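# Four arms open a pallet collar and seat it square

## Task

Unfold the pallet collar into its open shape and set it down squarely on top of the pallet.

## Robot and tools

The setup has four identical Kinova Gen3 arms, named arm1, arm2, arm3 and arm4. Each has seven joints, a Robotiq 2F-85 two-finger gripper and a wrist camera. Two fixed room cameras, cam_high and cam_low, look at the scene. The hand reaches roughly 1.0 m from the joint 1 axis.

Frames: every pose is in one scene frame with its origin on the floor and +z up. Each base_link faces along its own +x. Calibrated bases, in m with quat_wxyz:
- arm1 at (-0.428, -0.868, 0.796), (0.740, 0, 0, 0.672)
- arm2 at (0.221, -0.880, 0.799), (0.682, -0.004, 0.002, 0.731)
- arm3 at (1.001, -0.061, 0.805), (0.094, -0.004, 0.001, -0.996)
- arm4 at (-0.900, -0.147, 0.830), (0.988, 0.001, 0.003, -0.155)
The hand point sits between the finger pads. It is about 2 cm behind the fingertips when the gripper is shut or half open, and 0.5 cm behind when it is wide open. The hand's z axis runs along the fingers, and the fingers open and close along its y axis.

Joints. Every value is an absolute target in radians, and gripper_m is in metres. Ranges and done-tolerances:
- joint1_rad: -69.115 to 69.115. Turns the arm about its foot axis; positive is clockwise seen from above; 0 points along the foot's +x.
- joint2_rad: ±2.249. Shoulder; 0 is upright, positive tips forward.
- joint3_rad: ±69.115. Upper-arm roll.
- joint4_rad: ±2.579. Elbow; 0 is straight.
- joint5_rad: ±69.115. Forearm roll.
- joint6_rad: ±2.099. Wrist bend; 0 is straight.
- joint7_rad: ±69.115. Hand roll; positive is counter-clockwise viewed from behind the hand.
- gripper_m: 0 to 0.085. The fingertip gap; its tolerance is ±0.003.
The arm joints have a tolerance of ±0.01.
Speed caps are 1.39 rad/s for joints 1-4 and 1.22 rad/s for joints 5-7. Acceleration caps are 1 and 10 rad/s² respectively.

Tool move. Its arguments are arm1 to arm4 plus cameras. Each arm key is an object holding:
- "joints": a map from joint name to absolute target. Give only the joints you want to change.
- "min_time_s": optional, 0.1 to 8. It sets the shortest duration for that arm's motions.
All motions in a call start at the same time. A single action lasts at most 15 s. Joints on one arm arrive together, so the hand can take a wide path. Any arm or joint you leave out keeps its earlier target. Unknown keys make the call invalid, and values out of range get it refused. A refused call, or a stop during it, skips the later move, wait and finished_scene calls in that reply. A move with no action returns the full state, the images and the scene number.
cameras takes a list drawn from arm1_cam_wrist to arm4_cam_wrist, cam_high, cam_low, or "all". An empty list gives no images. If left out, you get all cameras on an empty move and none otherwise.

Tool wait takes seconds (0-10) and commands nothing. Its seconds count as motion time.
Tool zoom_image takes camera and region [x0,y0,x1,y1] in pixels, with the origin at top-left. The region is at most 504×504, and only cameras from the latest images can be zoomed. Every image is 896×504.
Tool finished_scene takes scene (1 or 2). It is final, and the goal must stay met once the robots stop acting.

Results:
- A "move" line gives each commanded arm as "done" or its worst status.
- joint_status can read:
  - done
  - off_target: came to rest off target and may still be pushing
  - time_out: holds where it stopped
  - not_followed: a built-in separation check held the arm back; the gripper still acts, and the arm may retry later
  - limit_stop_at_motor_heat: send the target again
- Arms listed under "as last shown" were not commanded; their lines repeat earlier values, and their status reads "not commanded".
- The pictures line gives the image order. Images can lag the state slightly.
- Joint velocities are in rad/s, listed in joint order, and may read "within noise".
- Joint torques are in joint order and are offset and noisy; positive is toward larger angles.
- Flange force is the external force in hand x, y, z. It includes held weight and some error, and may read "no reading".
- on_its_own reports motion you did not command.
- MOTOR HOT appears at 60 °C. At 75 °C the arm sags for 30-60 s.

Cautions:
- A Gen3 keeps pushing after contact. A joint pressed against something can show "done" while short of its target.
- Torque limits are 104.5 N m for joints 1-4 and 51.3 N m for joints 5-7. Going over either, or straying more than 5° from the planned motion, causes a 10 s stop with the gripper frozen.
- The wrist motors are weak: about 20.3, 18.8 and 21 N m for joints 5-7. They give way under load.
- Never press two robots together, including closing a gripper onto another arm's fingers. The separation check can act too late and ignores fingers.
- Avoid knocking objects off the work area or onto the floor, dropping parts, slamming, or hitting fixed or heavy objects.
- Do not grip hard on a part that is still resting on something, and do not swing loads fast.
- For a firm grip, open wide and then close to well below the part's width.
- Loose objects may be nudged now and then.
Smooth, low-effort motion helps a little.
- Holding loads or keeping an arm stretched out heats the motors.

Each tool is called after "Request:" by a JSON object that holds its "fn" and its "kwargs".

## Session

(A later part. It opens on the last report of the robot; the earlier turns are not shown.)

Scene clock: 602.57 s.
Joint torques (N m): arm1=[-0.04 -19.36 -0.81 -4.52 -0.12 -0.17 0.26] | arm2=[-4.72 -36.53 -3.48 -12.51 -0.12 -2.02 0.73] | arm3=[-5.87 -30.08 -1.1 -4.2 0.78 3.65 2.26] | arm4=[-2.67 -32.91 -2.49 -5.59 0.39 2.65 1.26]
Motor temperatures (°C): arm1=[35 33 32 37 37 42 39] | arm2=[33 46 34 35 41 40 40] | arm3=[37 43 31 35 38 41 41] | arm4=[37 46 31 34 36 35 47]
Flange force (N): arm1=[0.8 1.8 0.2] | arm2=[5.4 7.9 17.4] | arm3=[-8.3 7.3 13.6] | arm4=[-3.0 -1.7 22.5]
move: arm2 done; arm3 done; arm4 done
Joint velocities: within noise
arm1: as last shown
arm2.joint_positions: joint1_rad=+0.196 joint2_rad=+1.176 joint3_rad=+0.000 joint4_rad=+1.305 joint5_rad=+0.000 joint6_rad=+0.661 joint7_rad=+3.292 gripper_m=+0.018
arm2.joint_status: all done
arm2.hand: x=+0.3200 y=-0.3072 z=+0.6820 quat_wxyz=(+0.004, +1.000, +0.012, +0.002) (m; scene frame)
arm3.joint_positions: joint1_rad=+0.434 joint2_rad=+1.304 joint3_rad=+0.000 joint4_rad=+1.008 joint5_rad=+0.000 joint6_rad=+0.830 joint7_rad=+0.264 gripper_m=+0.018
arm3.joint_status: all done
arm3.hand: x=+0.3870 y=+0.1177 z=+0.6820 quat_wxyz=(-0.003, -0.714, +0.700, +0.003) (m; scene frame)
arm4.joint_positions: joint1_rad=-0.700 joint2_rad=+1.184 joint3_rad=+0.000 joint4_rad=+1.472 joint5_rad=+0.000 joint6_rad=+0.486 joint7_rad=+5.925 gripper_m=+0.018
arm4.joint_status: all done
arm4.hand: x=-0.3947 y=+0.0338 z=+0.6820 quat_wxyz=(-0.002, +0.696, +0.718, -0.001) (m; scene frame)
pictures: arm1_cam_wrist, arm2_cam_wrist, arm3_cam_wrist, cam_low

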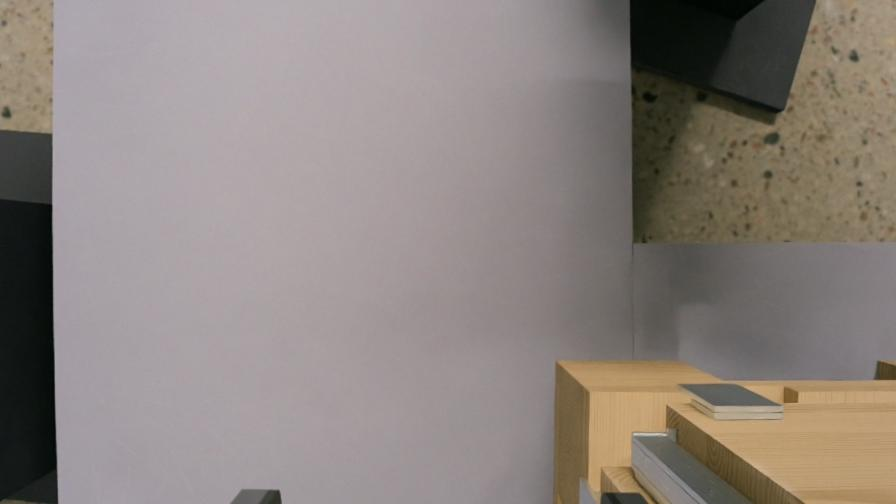

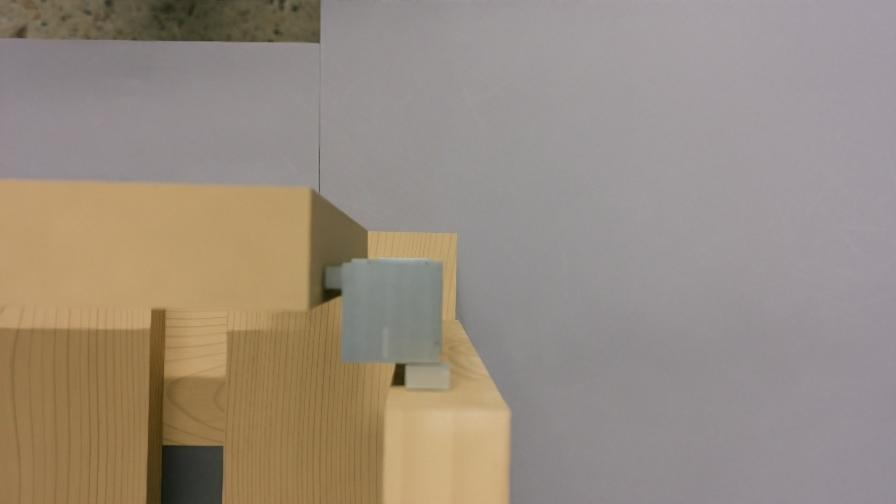

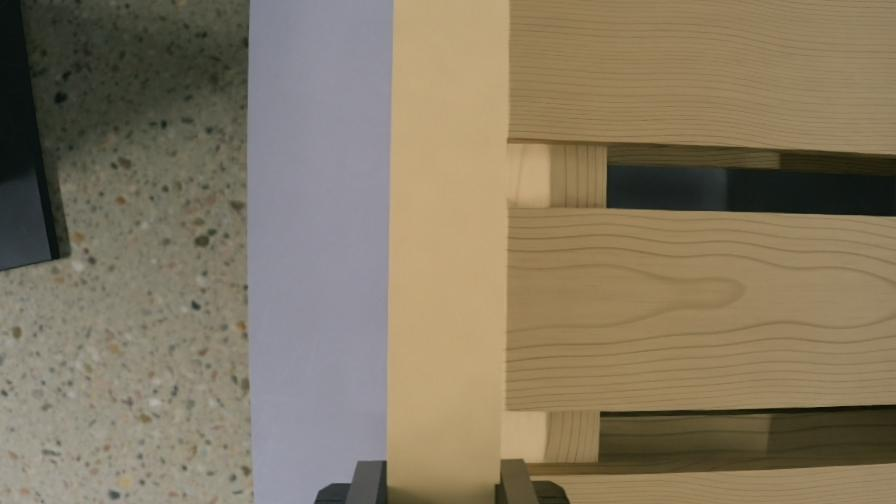

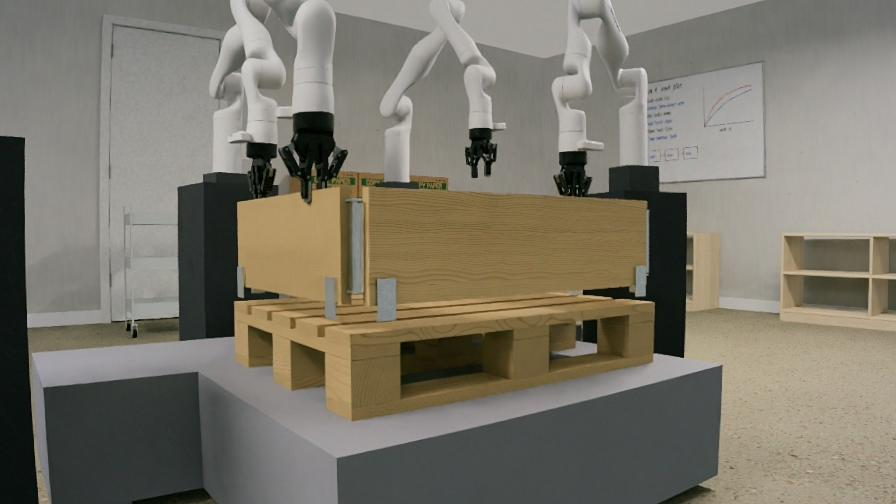

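Request:
{"fn": "zoom_image", "kwargs": {"camera": "cam_low", "region": [290, 190, 430, 350]}}

Request:
{"fn": "zoom_image", "kwargs": {"camera": "cam_low", "region": [590, 190, 670, 330]}}

Request:
{"fn": "zoom_image", "kwargs": {"camera": "arm1_cam_wrist", "region": [540, 340, 700, 500]}}

Request:
{"fn": "zoom_image", "kwargs": {"camera": "arm2_cam_wrist", "region": [280, 160, 540, 420]}}

Request:
{"fn": "zoom_image", "kwargs": {"camera": "arm3_cam_wrist", "region": [380, 0, 884, 504]}}

Scaled by 3.150 from the camera's 896x504 image, which has a finer 1280x720 frame.

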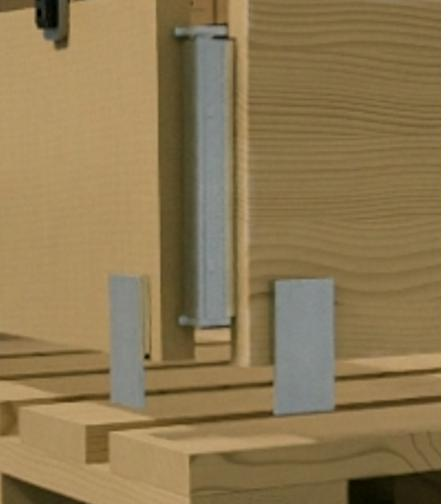

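Scaled by 3.600 from the camera's 896x504 image, which has a finer 1280x720 frame.

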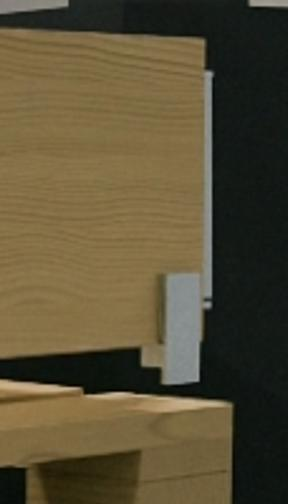

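Scaled by 3.150 from the camera's 896x504 image, which has a finer 1280x720 frame.

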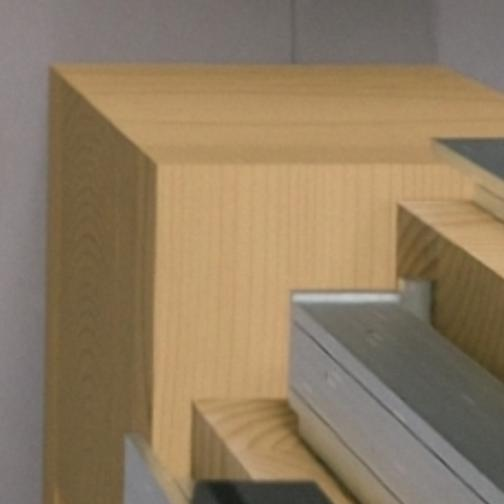

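Scaled by 1.938 from the camera's 896x504 image, which has a finer 1280x720 frame.

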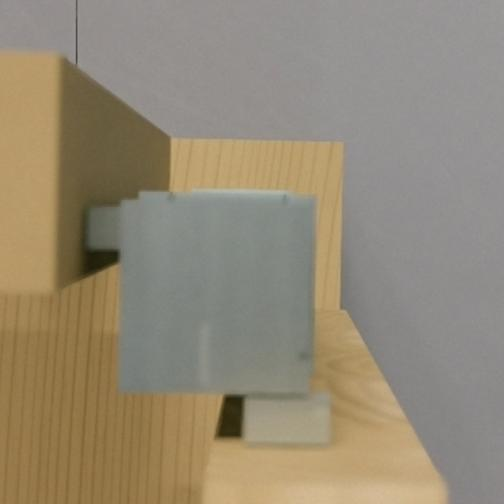

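Scaled by 1.000.

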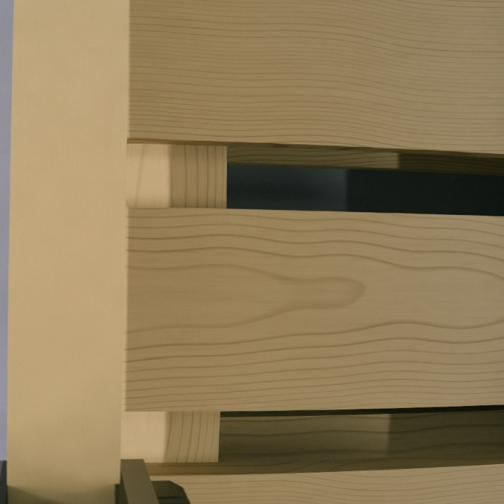

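Request:
{"fn": "move", "kwargs": {"arm2": {"joints": {"joint2_rad": 1.21154, "joint4_rad": 1.29137, "joint6_rad": 0.63869}, "min_time_s": 3}, "arm3": {"joints": {"joint2_rad": 1.33851, "joint4_rad": 0.99028, "joint6_rad": 0.81281}, "min_time_s": 3}, "arm4": {"joints": {"joint2_rad": 1.22224, "joint4_rad": 1.45431, "joint6_rad": 0.46505}, "min_time_s": 3}, "cameras": ["cam_low", "arm1_cam_wrist", "arm2_cam_wrist"]}}

Request:
{"fn": "zoom_image", "kwargs": {"camera": "cam_low", "region": [290, 190, 430, 350]}}

Request:
{"fn": "zoom_image", "kwargs": {"camera": "cam_low", "region": [590, 190, 670, 330]}}

Request:
{"fn": "zoom_image", "kwargs": {"camera": "cam_low", "region": [220, 190, 300, 330]}}

Request:
{"fn": "zoom_image", "kwargs": {"camera": "arm1_cam_wrist", "region": [540, 340, 700, 500]}}

Request:
{"fn": "zoom_image", "kwargs": {"camera": "arm2_cam_wrist", "region": [280, 160, 540, 420]}}

Scene clock: 614.83 s.
Joint torques (N m): arm1=[-0.09 -19.42 -0.81 -4.52 -0.13 -0.16 0.29] | arm2=[-4.32 -36.08 -3.01 -11.26 0.1 -1.45 0.76] | arm3=[-4.58 -29.91 0.08 -4.06 1.16 3.63 2.18] | arm4=[-2.8 -32.6 -2.69 -4.79 0.28 2.87 1.16]
Motor temperatures (°C): arm1=[35 33 32 37 37 42 39] | arm2=[33 47 34 35 41 40 40] | arm3=[37 43 31 35 38 41 41] | arm4=[37 46 31 34 36 35 47]
Flange force (N): arm1=[0.7 1.8 0.3] | arm2=[5.0 6.0 17.6] | arm3=[-6.4 7.4 13.4] | arm4=[-3.1 -0.7 22.3]
move: arm2 done; arm3 done; arm4 done
Joint velocities: within noise
arm1: as last shown
arm2.joint_positions: joint1_rad=+0.196 joint2_rad=+1.212 joint3_rad=+0.000 joint4_rad=+1.291 joint5_rad=+0.000 joint6_rad=+0.639 joint7_rad=+3.292 gripper_m=+0.018
arm2.joint_status: all done
arm2.hand: x=+0.3201 y=-0.3074 z=+0.6640 quat_wxyz=(+0.004, +1.000, +0.012, +0.002) (m; scene frame)
arm3.joint_positions: joint1_rad=+0.434 joint2_rad=+1.339 joint3_rad=+0.000 joint4_rad=+0.990 joint5_rad=+0.000 joint6_rad=+0.813 joint7_rad=+0.264 gripper_m=+0.018
arm3.joint_status: all done
arm3.hand: x=+0.3869 y=+0.1177 z=+0.6640 quat_wxyz=(-0.003, -0.714, +0.700, +0.003) (m; scene frame)
arm4.joint_positions: joint1_rad=-0.700 joint2_rad=+1.222 joint3_rad=+0.000 joint4_rad=+1.454 joint5_rad=+0.000 joint6_rad=+0.465 joint7_rad=+5.925 gripper_m=+0.018
arm4.joint_status: all done
arm4.hand: x=-0.3949 y=+0.0339 z=+0.6640 quat_wxyz=(-0.002, +0.696, +0.718, -0.001) (m; scene frame)
pictures: arm1_cam_wrist, arm2_cam_wrist, cam_low

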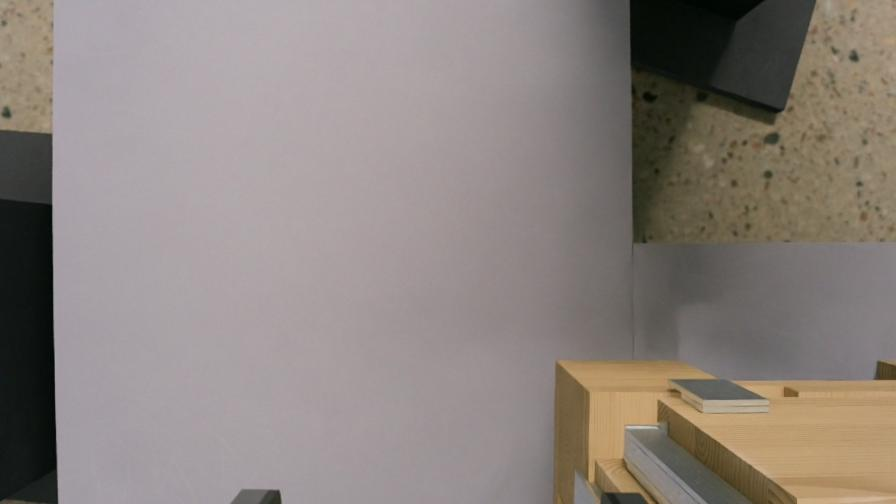

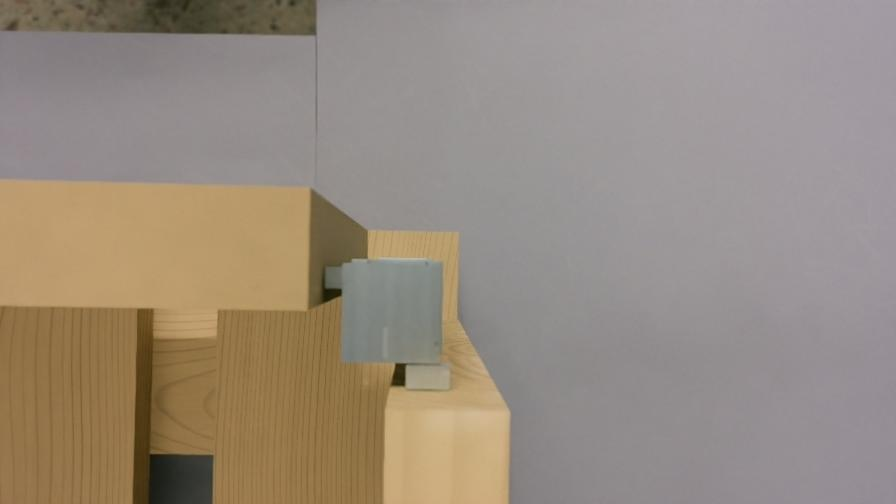

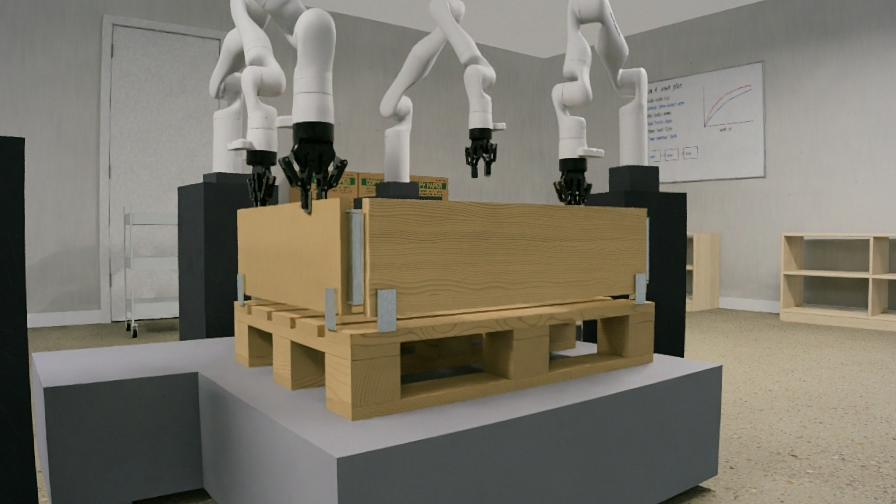

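Scaled by 3.150 from the camera's 896x504 image, which has a finer 1280x720 frame.

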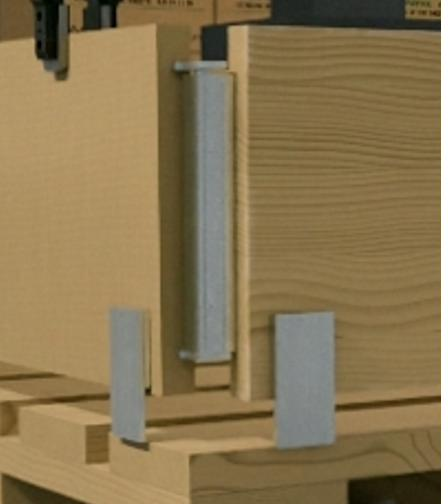

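Scaled by 3.600 from the camera's 896x504 image, which has a finer 1280x720 frame.

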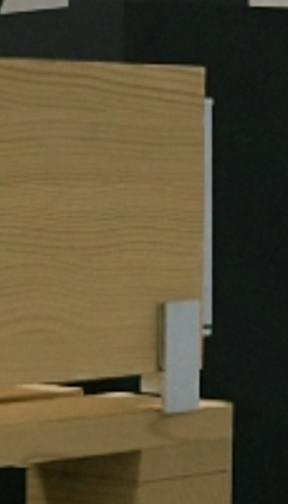

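Scaled by 3.600 from the camera's 896x504 image, which has a finer 1280x720 frame.

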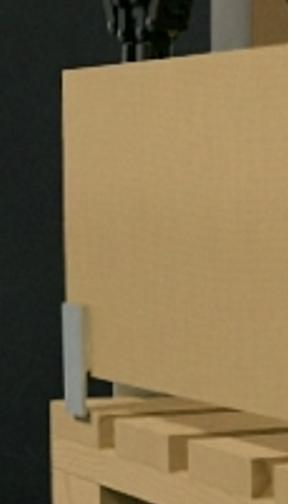

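Scaled by 3.150 from the camera's 896x504 image, which has a finer 1280x720 frame.

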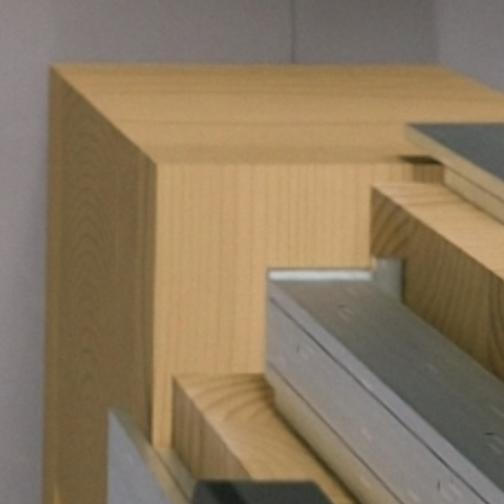

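Scaled by 1.938 from the camera's 896x504 image, which has a finer 1280x720 frame.

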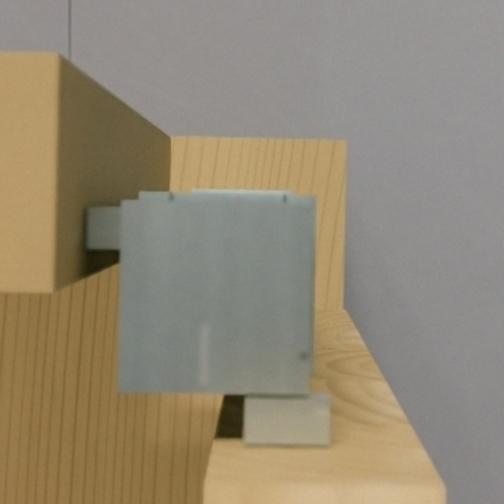

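Request:
{"fn": "move", "kwargs": {"arm2": {"joints": {"joint2_rad": 1.23552, "joint4_rad": 1.28093, "joint6_rad": 0.62515}, "min_time_s": 2.5}, "arm3": {"joints": {"joint2_rad": 1.36219, "joint4_rad": 0.97664, "joint6_rad": 0.80277}, "min_time_s": 2.5}, "arm4": {"joints": {"joint2_rad": 1.24801, "joint4_rad": 1.44122, "joint6_rad": 0.45237}, "min_time_s": 2.5}, "cameras": ["cam_low", "arm1_cam_wrist"]}}

Request:
{"fn": "zoom_image", "kwargs": {"camera": "cam_low", "region": [290, 190, 430, 350]}}

Request:
{"fn": "zoom_image", "kwargs": {"camera": "cam_low", "region": [590, 190, 670, 330]}}

Scene clock: 624.03 s.
Joint torques (N m): arm1=[-0.08 -19.47 -0.87 -4.55 -0.16 -0.16 0.29] | arm2=[-4.17 -36.06 -2.89 -10.88 0.22 -1.36 0.79] | arm3=[-4.32 -29.88 0.24 -3.87 1.28 3.56 2.14] | arm4=[-2.85 -32.47 -2.76 -4.45 0.27 2.92 1.15]
Motor temperatures (°C): arm1=[35 33 32 37 37 42 39] | arm2=[33 47 34 35 41 40 40] | arm3=[37 43 31 35 38 41 41] | arm4=[37 46 31 34 36 35 47]
Flange force (N): arm1=[0.7 1.8 0.4] | arm2=[4.8 5.3 17.6] | arm3=[-6.2 8.2 13.4] | arm4=[-3.1 -0.4 22.1]
move: arm2 done; arm3 done; arm4 done
Joint velocities: within noise
arm1: as last shown
arm2.joint_positions: joint1_rad=+0.196 joint2_rad=+1.236 joint3_rad=+0.000 joint4_rad=+1.281 joint5_rad=+0.000 joint6_rad=+0.625 joint7_rad=+3.292 gripper_m=+0.018
arm2.joint_status: all done
arm2.hand: x=+0.3201 y=-0.3075 z=+0.6520 quat_wxyz=(+0.004, +1.000, +0.012, +0.002) (m; scene frame)
arm3.joint_positions: joint1_rad=+0.434 joint2_rad=+1.362 joint3_rad=+0.000 joint4_rad=+0.977 joint5_rad=+0.000 joint6_rad=+0.803 joint7_rad=+0.264 gripper_m=+0.018
arm3.joint_status: all done
arm3.hand: x=+0.3868 y=+0.1177 z=+0.6520 quat_wxyz=(-0.003, -0.714, +0.700, +0.003) (m; scene frame)
arm4.joint_positions: joint1_rad=-0.700 joint2_rad=+1.248 joint3_rad=+0.000 joint4_rad=+1.441 joint5_rad=+0.000 joint6_rad=+0.452 joint7_rad=+5.925 gripper_m=+0.018
arm4.joint_status: all done
arm4.hand: x=-0.3949 y=+0.0339 z=+0.6520 quat_wxyz=(-0.002, +0.696, +0.718, -0.001) (m; scene frame)
pictures: arm1_cam_wrist, cam_low

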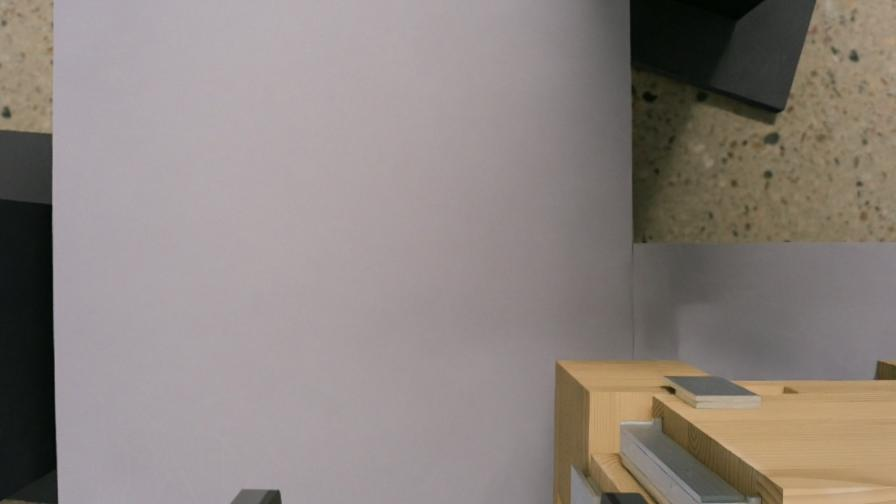

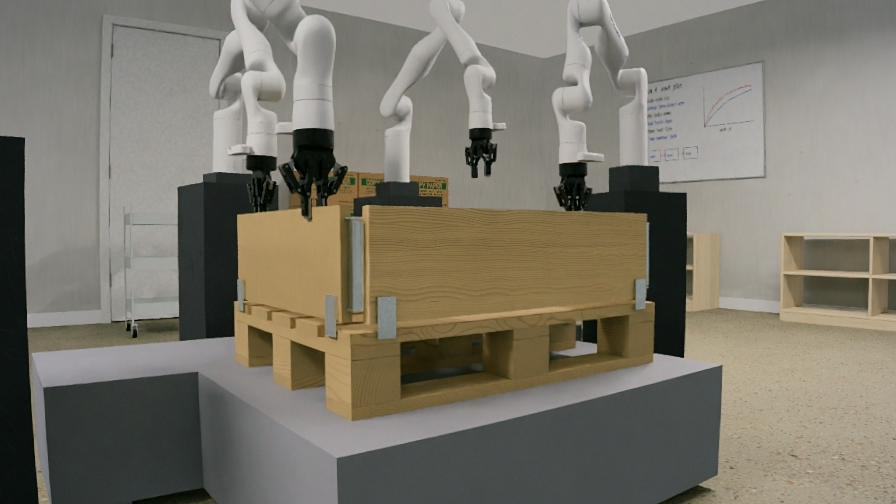

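Scaled by 3.150 from the camera's 896x504 image, which has a finer 1280x720 frame.

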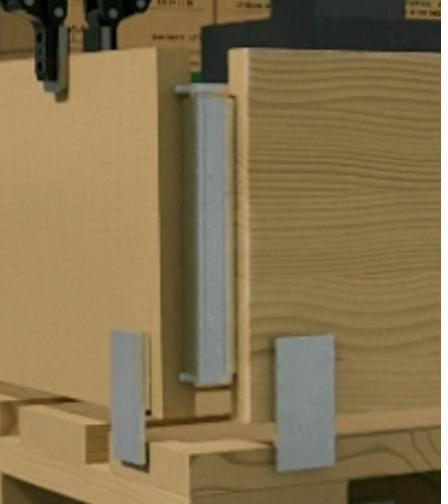

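Scaled by 3.600 from the camera's 896x504 image, which has a finer 1280x720 frame.

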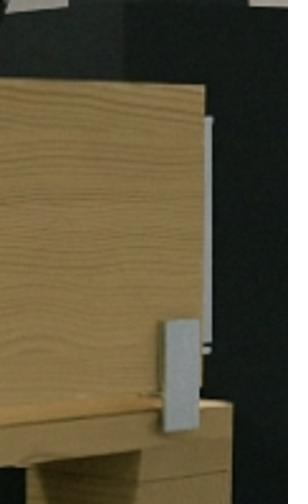

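Request:
{"fn": "move", "kwargs": {"arm2": {"joints": {"joint2_rad": 1.2598, "joint4_rad": 1.26932, "joint6_rad": 0.61248}, "min_time_s": 2.5}, "arm3": {"joints": {"joint2_rad": 1.38633, "joint4_rad": 0.96153, "joint6_rad": 0.79373}, "min_time_s": 2.5}, "arm4": {"joints": {"joint2_rad": 1.27397, "joint4_rad": 1.427, "joint6_rad": 0.44062}, "min_time_s": 2.5}, "cameras": ["cam_low", "arm1_cam_wrist", "arm2_cam_wrist"]}}

Request:
{"fn": "zoom_image", "kwargs": {"camera": "cam_low", "region": [290, 190, 430, 350]}}

Request:
{"fn": "zoom_image", "kwargs": {"camera": "cam_low", "region": [590, 190, 670, 330]}}

Request:
{"fn": "zoom_image", "kwargs": {"camera": "arm1_cam_wrist", "region": [540, 340, 700, 500]}}

Request:
{"fn": "zoom_image", "kwargs": {"camera": "arm2_cam_wrist", "region": [280, 160, 540, 420]}}

Scene clock: 631.63 s.
Joint torques (N m): arm1=[-0.1 -19.38 -0.83 -4.58 -0.15 -0.15 0.27] | arm2=[-6.07 -28.43 -4.65 -9.27 -0.13 -1.93 0.85] | arm3=[-7.68 -30.12 -2.56 -4.6 0.13 3.19 2.03] | arm4=[-2.23 -24.23 -2.33 -3.84 0.43 1.66 1.17]
Motor temperatures (°C): arm1=[35 33 32 38 37 42 39] | arm2=[33 47 34 36 41 40 40] | arm3=[37 43 31 35 38 41 41] | arm4=[37 46 31 34 36 35 47]
Flange force (N): arm1=[0.6 1.5 0.3] | arm2=[7.5 8.2 2.8] | arm3=[-10.7 4.1 12.7] | arm4=[-2.9 -3.5 3.4]
move: arm2 done; arm3 done; arm4 done
Joint velocities: within noise
arm1: as last shown
arm2.joint_positions: joint1_rad=+0.196 joint2_rad=+1.260 joint3_rad=+0.000 joint4_rad=+1.269 joint5_rad=+0.000 joint6_rad=+0.612 joint7_rad=+3.292 gripper_m=+0.018
arm2.joint_status: all done
arm2.hand: x=+0.3202 y=-0.3076 z=+0.6400 quat_wxyz=(+0.004, +1.000, +0.012, +0.002) (m; scene frame)
arm3.joint_positions: joint1_rad=+0.434 joint2_rad=+1.386 joint3_rad=+0.000 joint4_rad=+0.962 joint5_rad=+0.000 joint6_rad=+0.794 joint7_rad=+0.264 gripper_m=+0.018
arm3.joint_status: all done
arm3.hand: x=+0.3867 y=+0.1178 z=+0.6400 quat_wxyz=(-0.003, -0.714, +0.700, +0.003) (m; scene frame)
arm4.joint_positions: joint1_rad=-0.700 joint2_rad=+1.274 joint3_rad=+0.000 joint4_rad=+1.427 joint5_rad=+0.000 joint6_rad=+0.441 joint7_rad=+5.925 gripper_m=+0.018
arm4.joint_status: all done
arm4.hand: x=-0.3949 y=+0.0339 z=+0.6400 quat_wxyz=(-0.002, +0.696, +0.718, -0.001) (m; scene frame)
pictures: arm1_cam_wrist, arm2_cam_wrist, cam_low

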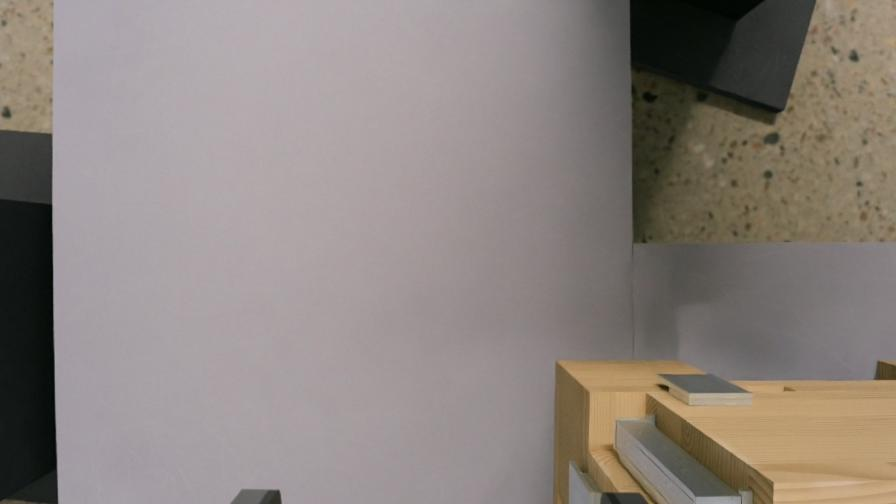

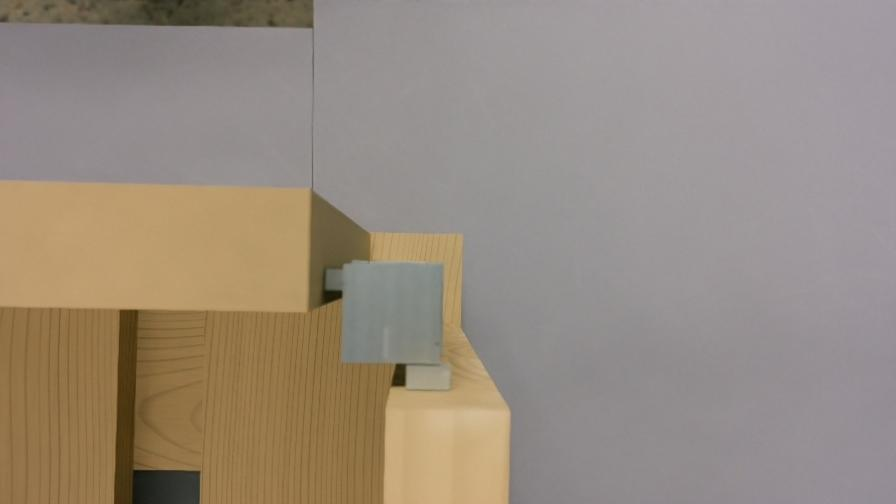

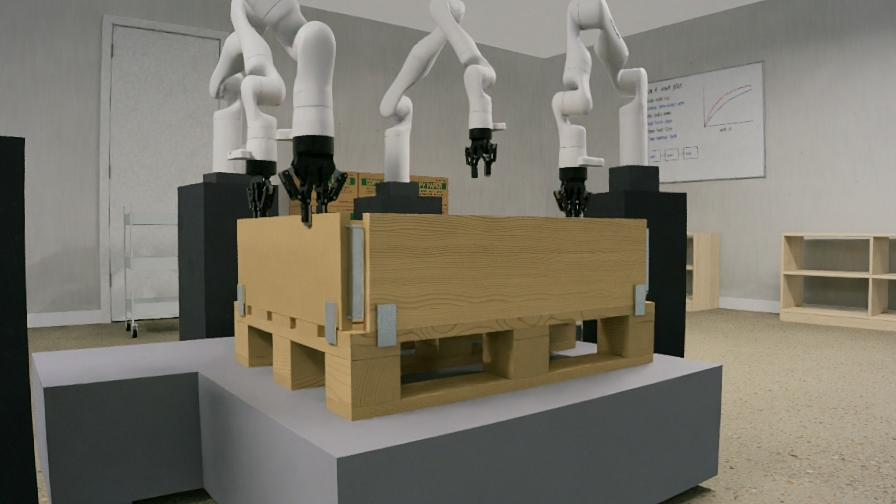

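Scaled by 3.150 from the camera's 896x504 image, which has a finer 1280x720 frame.

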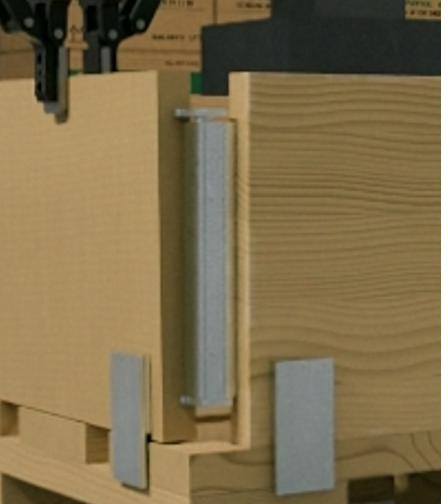

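Scaled by 3.600 from the camera's 896x504 image, which has a finer 1280x720 frame.

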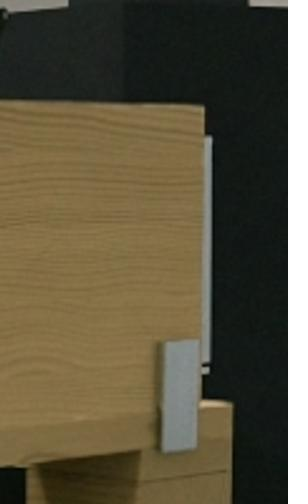

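Scaled by 3.150 from the camera's 896x504 image, which has a finer 1280x720 frame.

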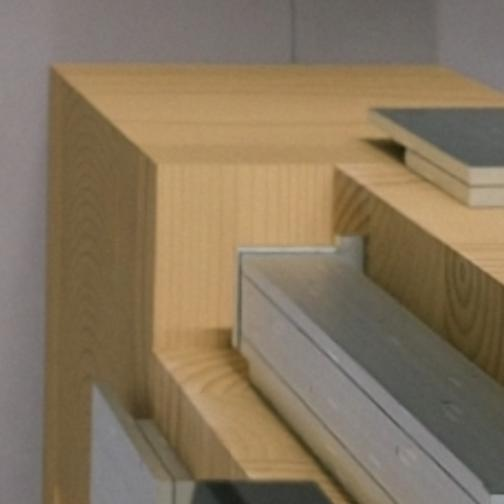

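Scaled by 1.938 from the camera's 896x504 image, which has a finer 1280x720 frame.

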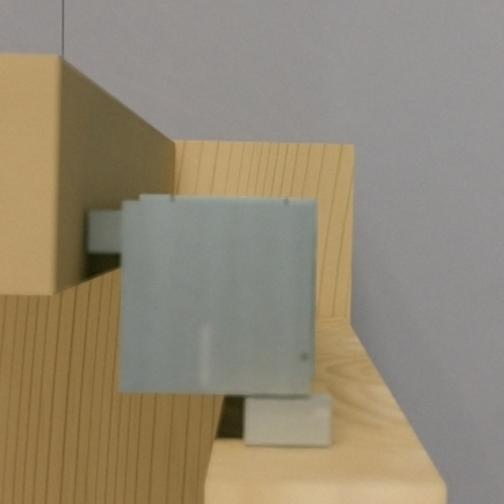

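Request:
{"fn": "move", "kwargs": {"arm3": {"joints": {"joint2_rad": 1.39041, "joint4_rad": 0.95884, "joint6_rad": 0.79234}, "min_time_s": 1.5}, "cameras": []}}

Scene clock: 634.97 s.
Joint torques (N m): arm1=[-0.04 -19.46 -0.82 -4.52 -0.12 -0.16 0.27] | arm2=[-5.34 -27.79 -4 -7.59 -0.01 -0.92 0.78] | arm3=[-9.76 -21.94 -4.26 -3.71 -0.44 1.5 2.08] | arm4=[-2.36 -25.23 -2.53 -3.72 0.37 1.96 1.15]
Motor temperatures (°C): arm1=[35 33 32 38 37 42 39] | arm2=[33 47 34 36 41 40 40] | arm3=[37 43 31 35 38 41 41] | arm4=[37 45 31 34 36 35 47]
Flange force (N): arm1=[0.8 1.9 0.4] | arm2=[7.0 4.6 4.2] | arm3=[-12.2 -1.8 -3.9] | arm4=[-3.0 -2.8 5.9]
move: arm3 done
Joint velocities: within noise
arm1, arm2, arm4: as last shown
arm3.joint_positions: joint1_rad=+0.434 joint2_rad=+1.390 joint3_rad=+0.000 joint4_rad=+0.959 joint5_rad=+0.000 joint6_rad=+0.792 joint7_rad=+0.264 gripper_m=+0.018
arm3.joint_status: all done
arm3.hand: x=+0.3867 y=+0.1178 z=+0.6380 quat_wxyz=(-0.003, -0.714, +0.700, +0.003) (m; scene frame)
arm4.hand: x=-0.3950 y=+0.0339 z=+0.6400 quat_wxyz=(-0.002, +0.696, +0.718, -0.001) (m; scene frame)
pictures: none
No camera images: "cameras" was empty.

Request:
{"fn": "move", "kwargs": {"arm2": {"joints": {"gripper_m": 0.055}}, "arm3": {"joints": {"gripper_m": 0.055}}, "arm4": {"joints": {"gripper_m": 0.055}}, "cameras": ["arm1_cam_wrist", "arm2_cam_wrist", "arm3_cam_wrist", "arm4_cam_wrist", "cam_low"]}}

Scene clock: 637.07 s.
Joint torques (N m): arm1=[-0.08 -19.42 -0.83 -4.58 -0.11 -0.13 0.27] | arm2=[0.27 -25.55 0.71 -5.65 0.42 0.12 -0.24] | arm3=[-1.03 -24.83 2.04 -6.52 0.51 0.36 0.4] | arm4=[0.48 -23.61 0.43 -5.9 -0.11 0.02 -0.16]
Motor temperatures (°C): arm1=[35 33 32 38 37 42 39] | arm2=[33 47 34 35 41 40 40] | arm3=[37 43 31 35 38 40 41] | arm4=[37 45 31 34 36 35 47]
Flange force (N): arm1=[0.7 1.5 0.4] | arm2=[-0.3 0.9 2.7] | arm3=[0.3 -4.9 -2.6] | arm4=[-1.7 -8.2 -2.1]
move: arm2 done; arm3 done; arm4 done
Joint velocities: within noise
arm1: as last shown
arm2.joint_positions: joint1_rad=+0.196 joint2_rad=+1.260 joint3_rad=+0.000 joint4_rad=+1.269 joint5_rad=+0.000 joint6_rad=+0.612 joint7_rad=+3.292 gripper_m=+0.055
arm2.joint_status: all done
arm2.hand: x=+0.3202 y=-0.3076 z=+0.6400 quat_wxyz=(+0.004, +1.000, +0.012, +0.002) (m; scene frame)
arm3.joint_positions: joint1_rad=+0.434 joint2_rad=+1.390 joint3_rad=+0.000 joint4_rad=+0.959 joint5_rad=+0.000 joint6_rad=+0.792 joint7_rad=+0.264 gripper_m=+0.055
arm3.joint_status: all done
arm3.hand: x=+0.3867 y=+0.1178 z=+0.6380 quat_wxyz=(-0.003, -0.714, +0.700, +0.003) (m; scene frame)
arm4.joint_positions: joint1_rad=-0.700 joint2_rad=+1.274 joint3_rad=+0.000 joint4_rad=+1.427 joint5_rad=+0.000 joint6_rad=+0.441 joint7_rad=+5.925 gripper_m=+0.055
arm4.joint_status: all done
arm4.hand: x=-0.3950 y=+0.0339 z=+0.6400 quat_wxyz=(-0.002, +0.696, +0.718, -0.001) (m; scene frame)
pictures: arm1_cam_wrist, arm2_cam_wrist, arm3_cam_wrist, arm4_cam_wrist, cam_low

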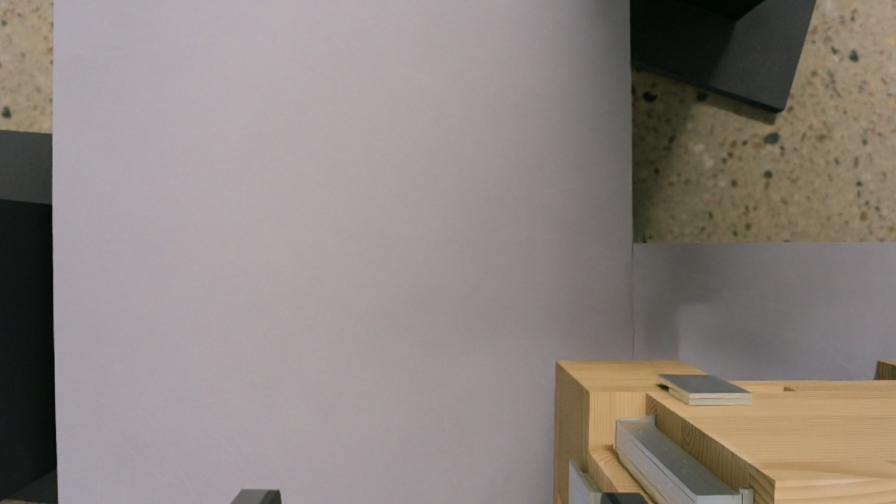

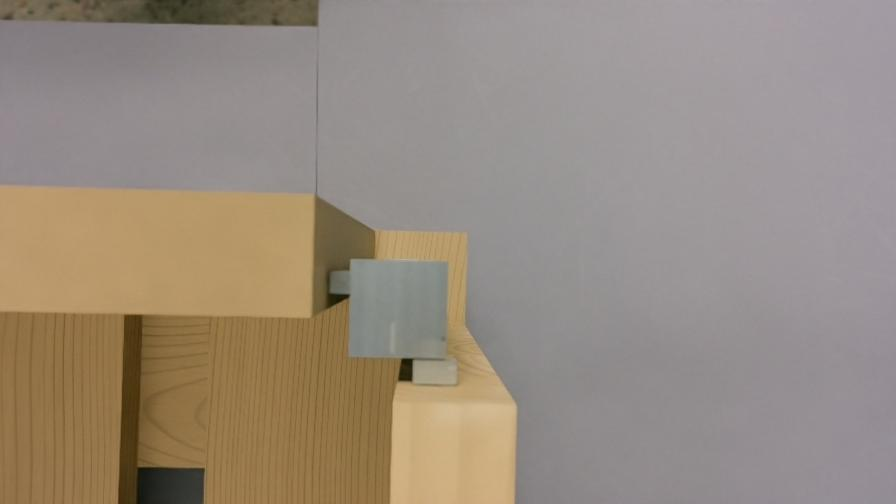

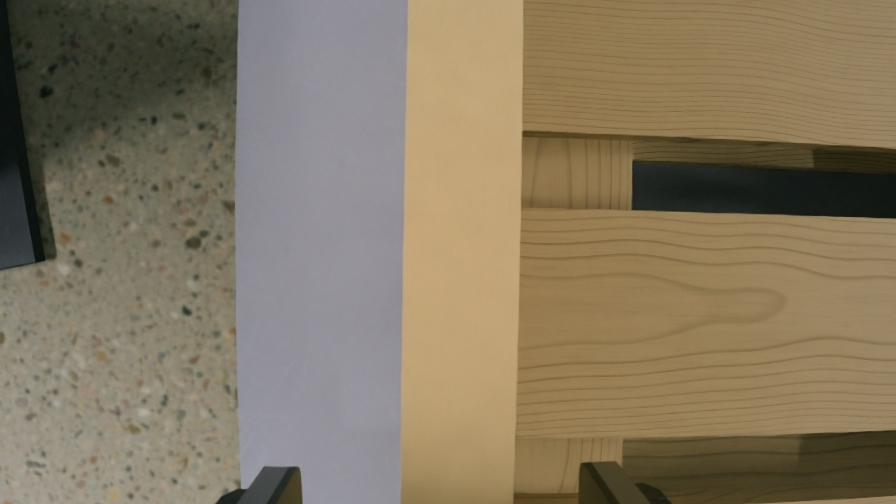

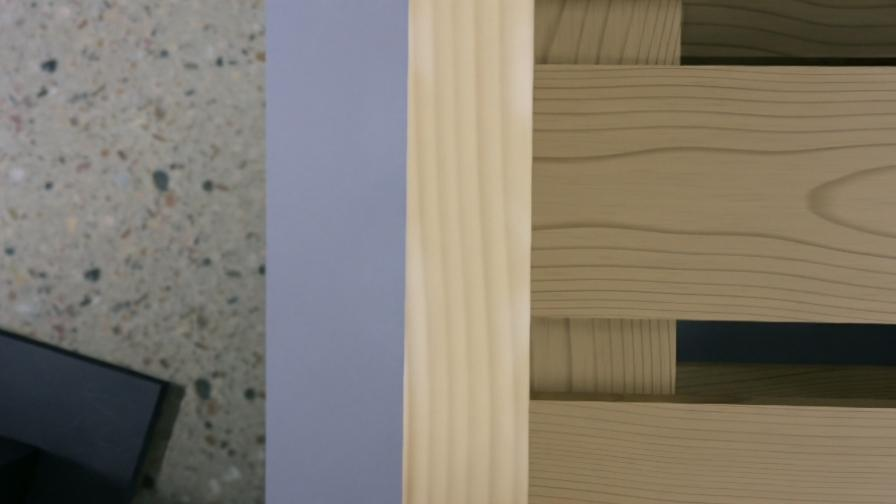

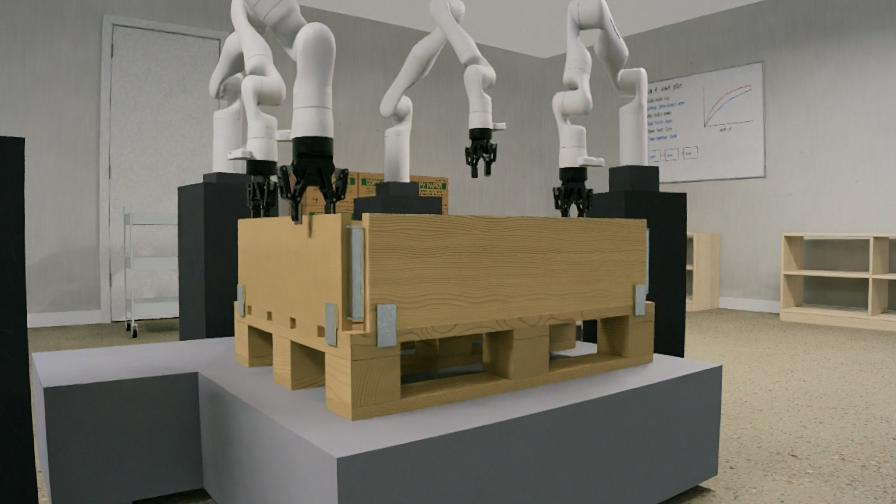

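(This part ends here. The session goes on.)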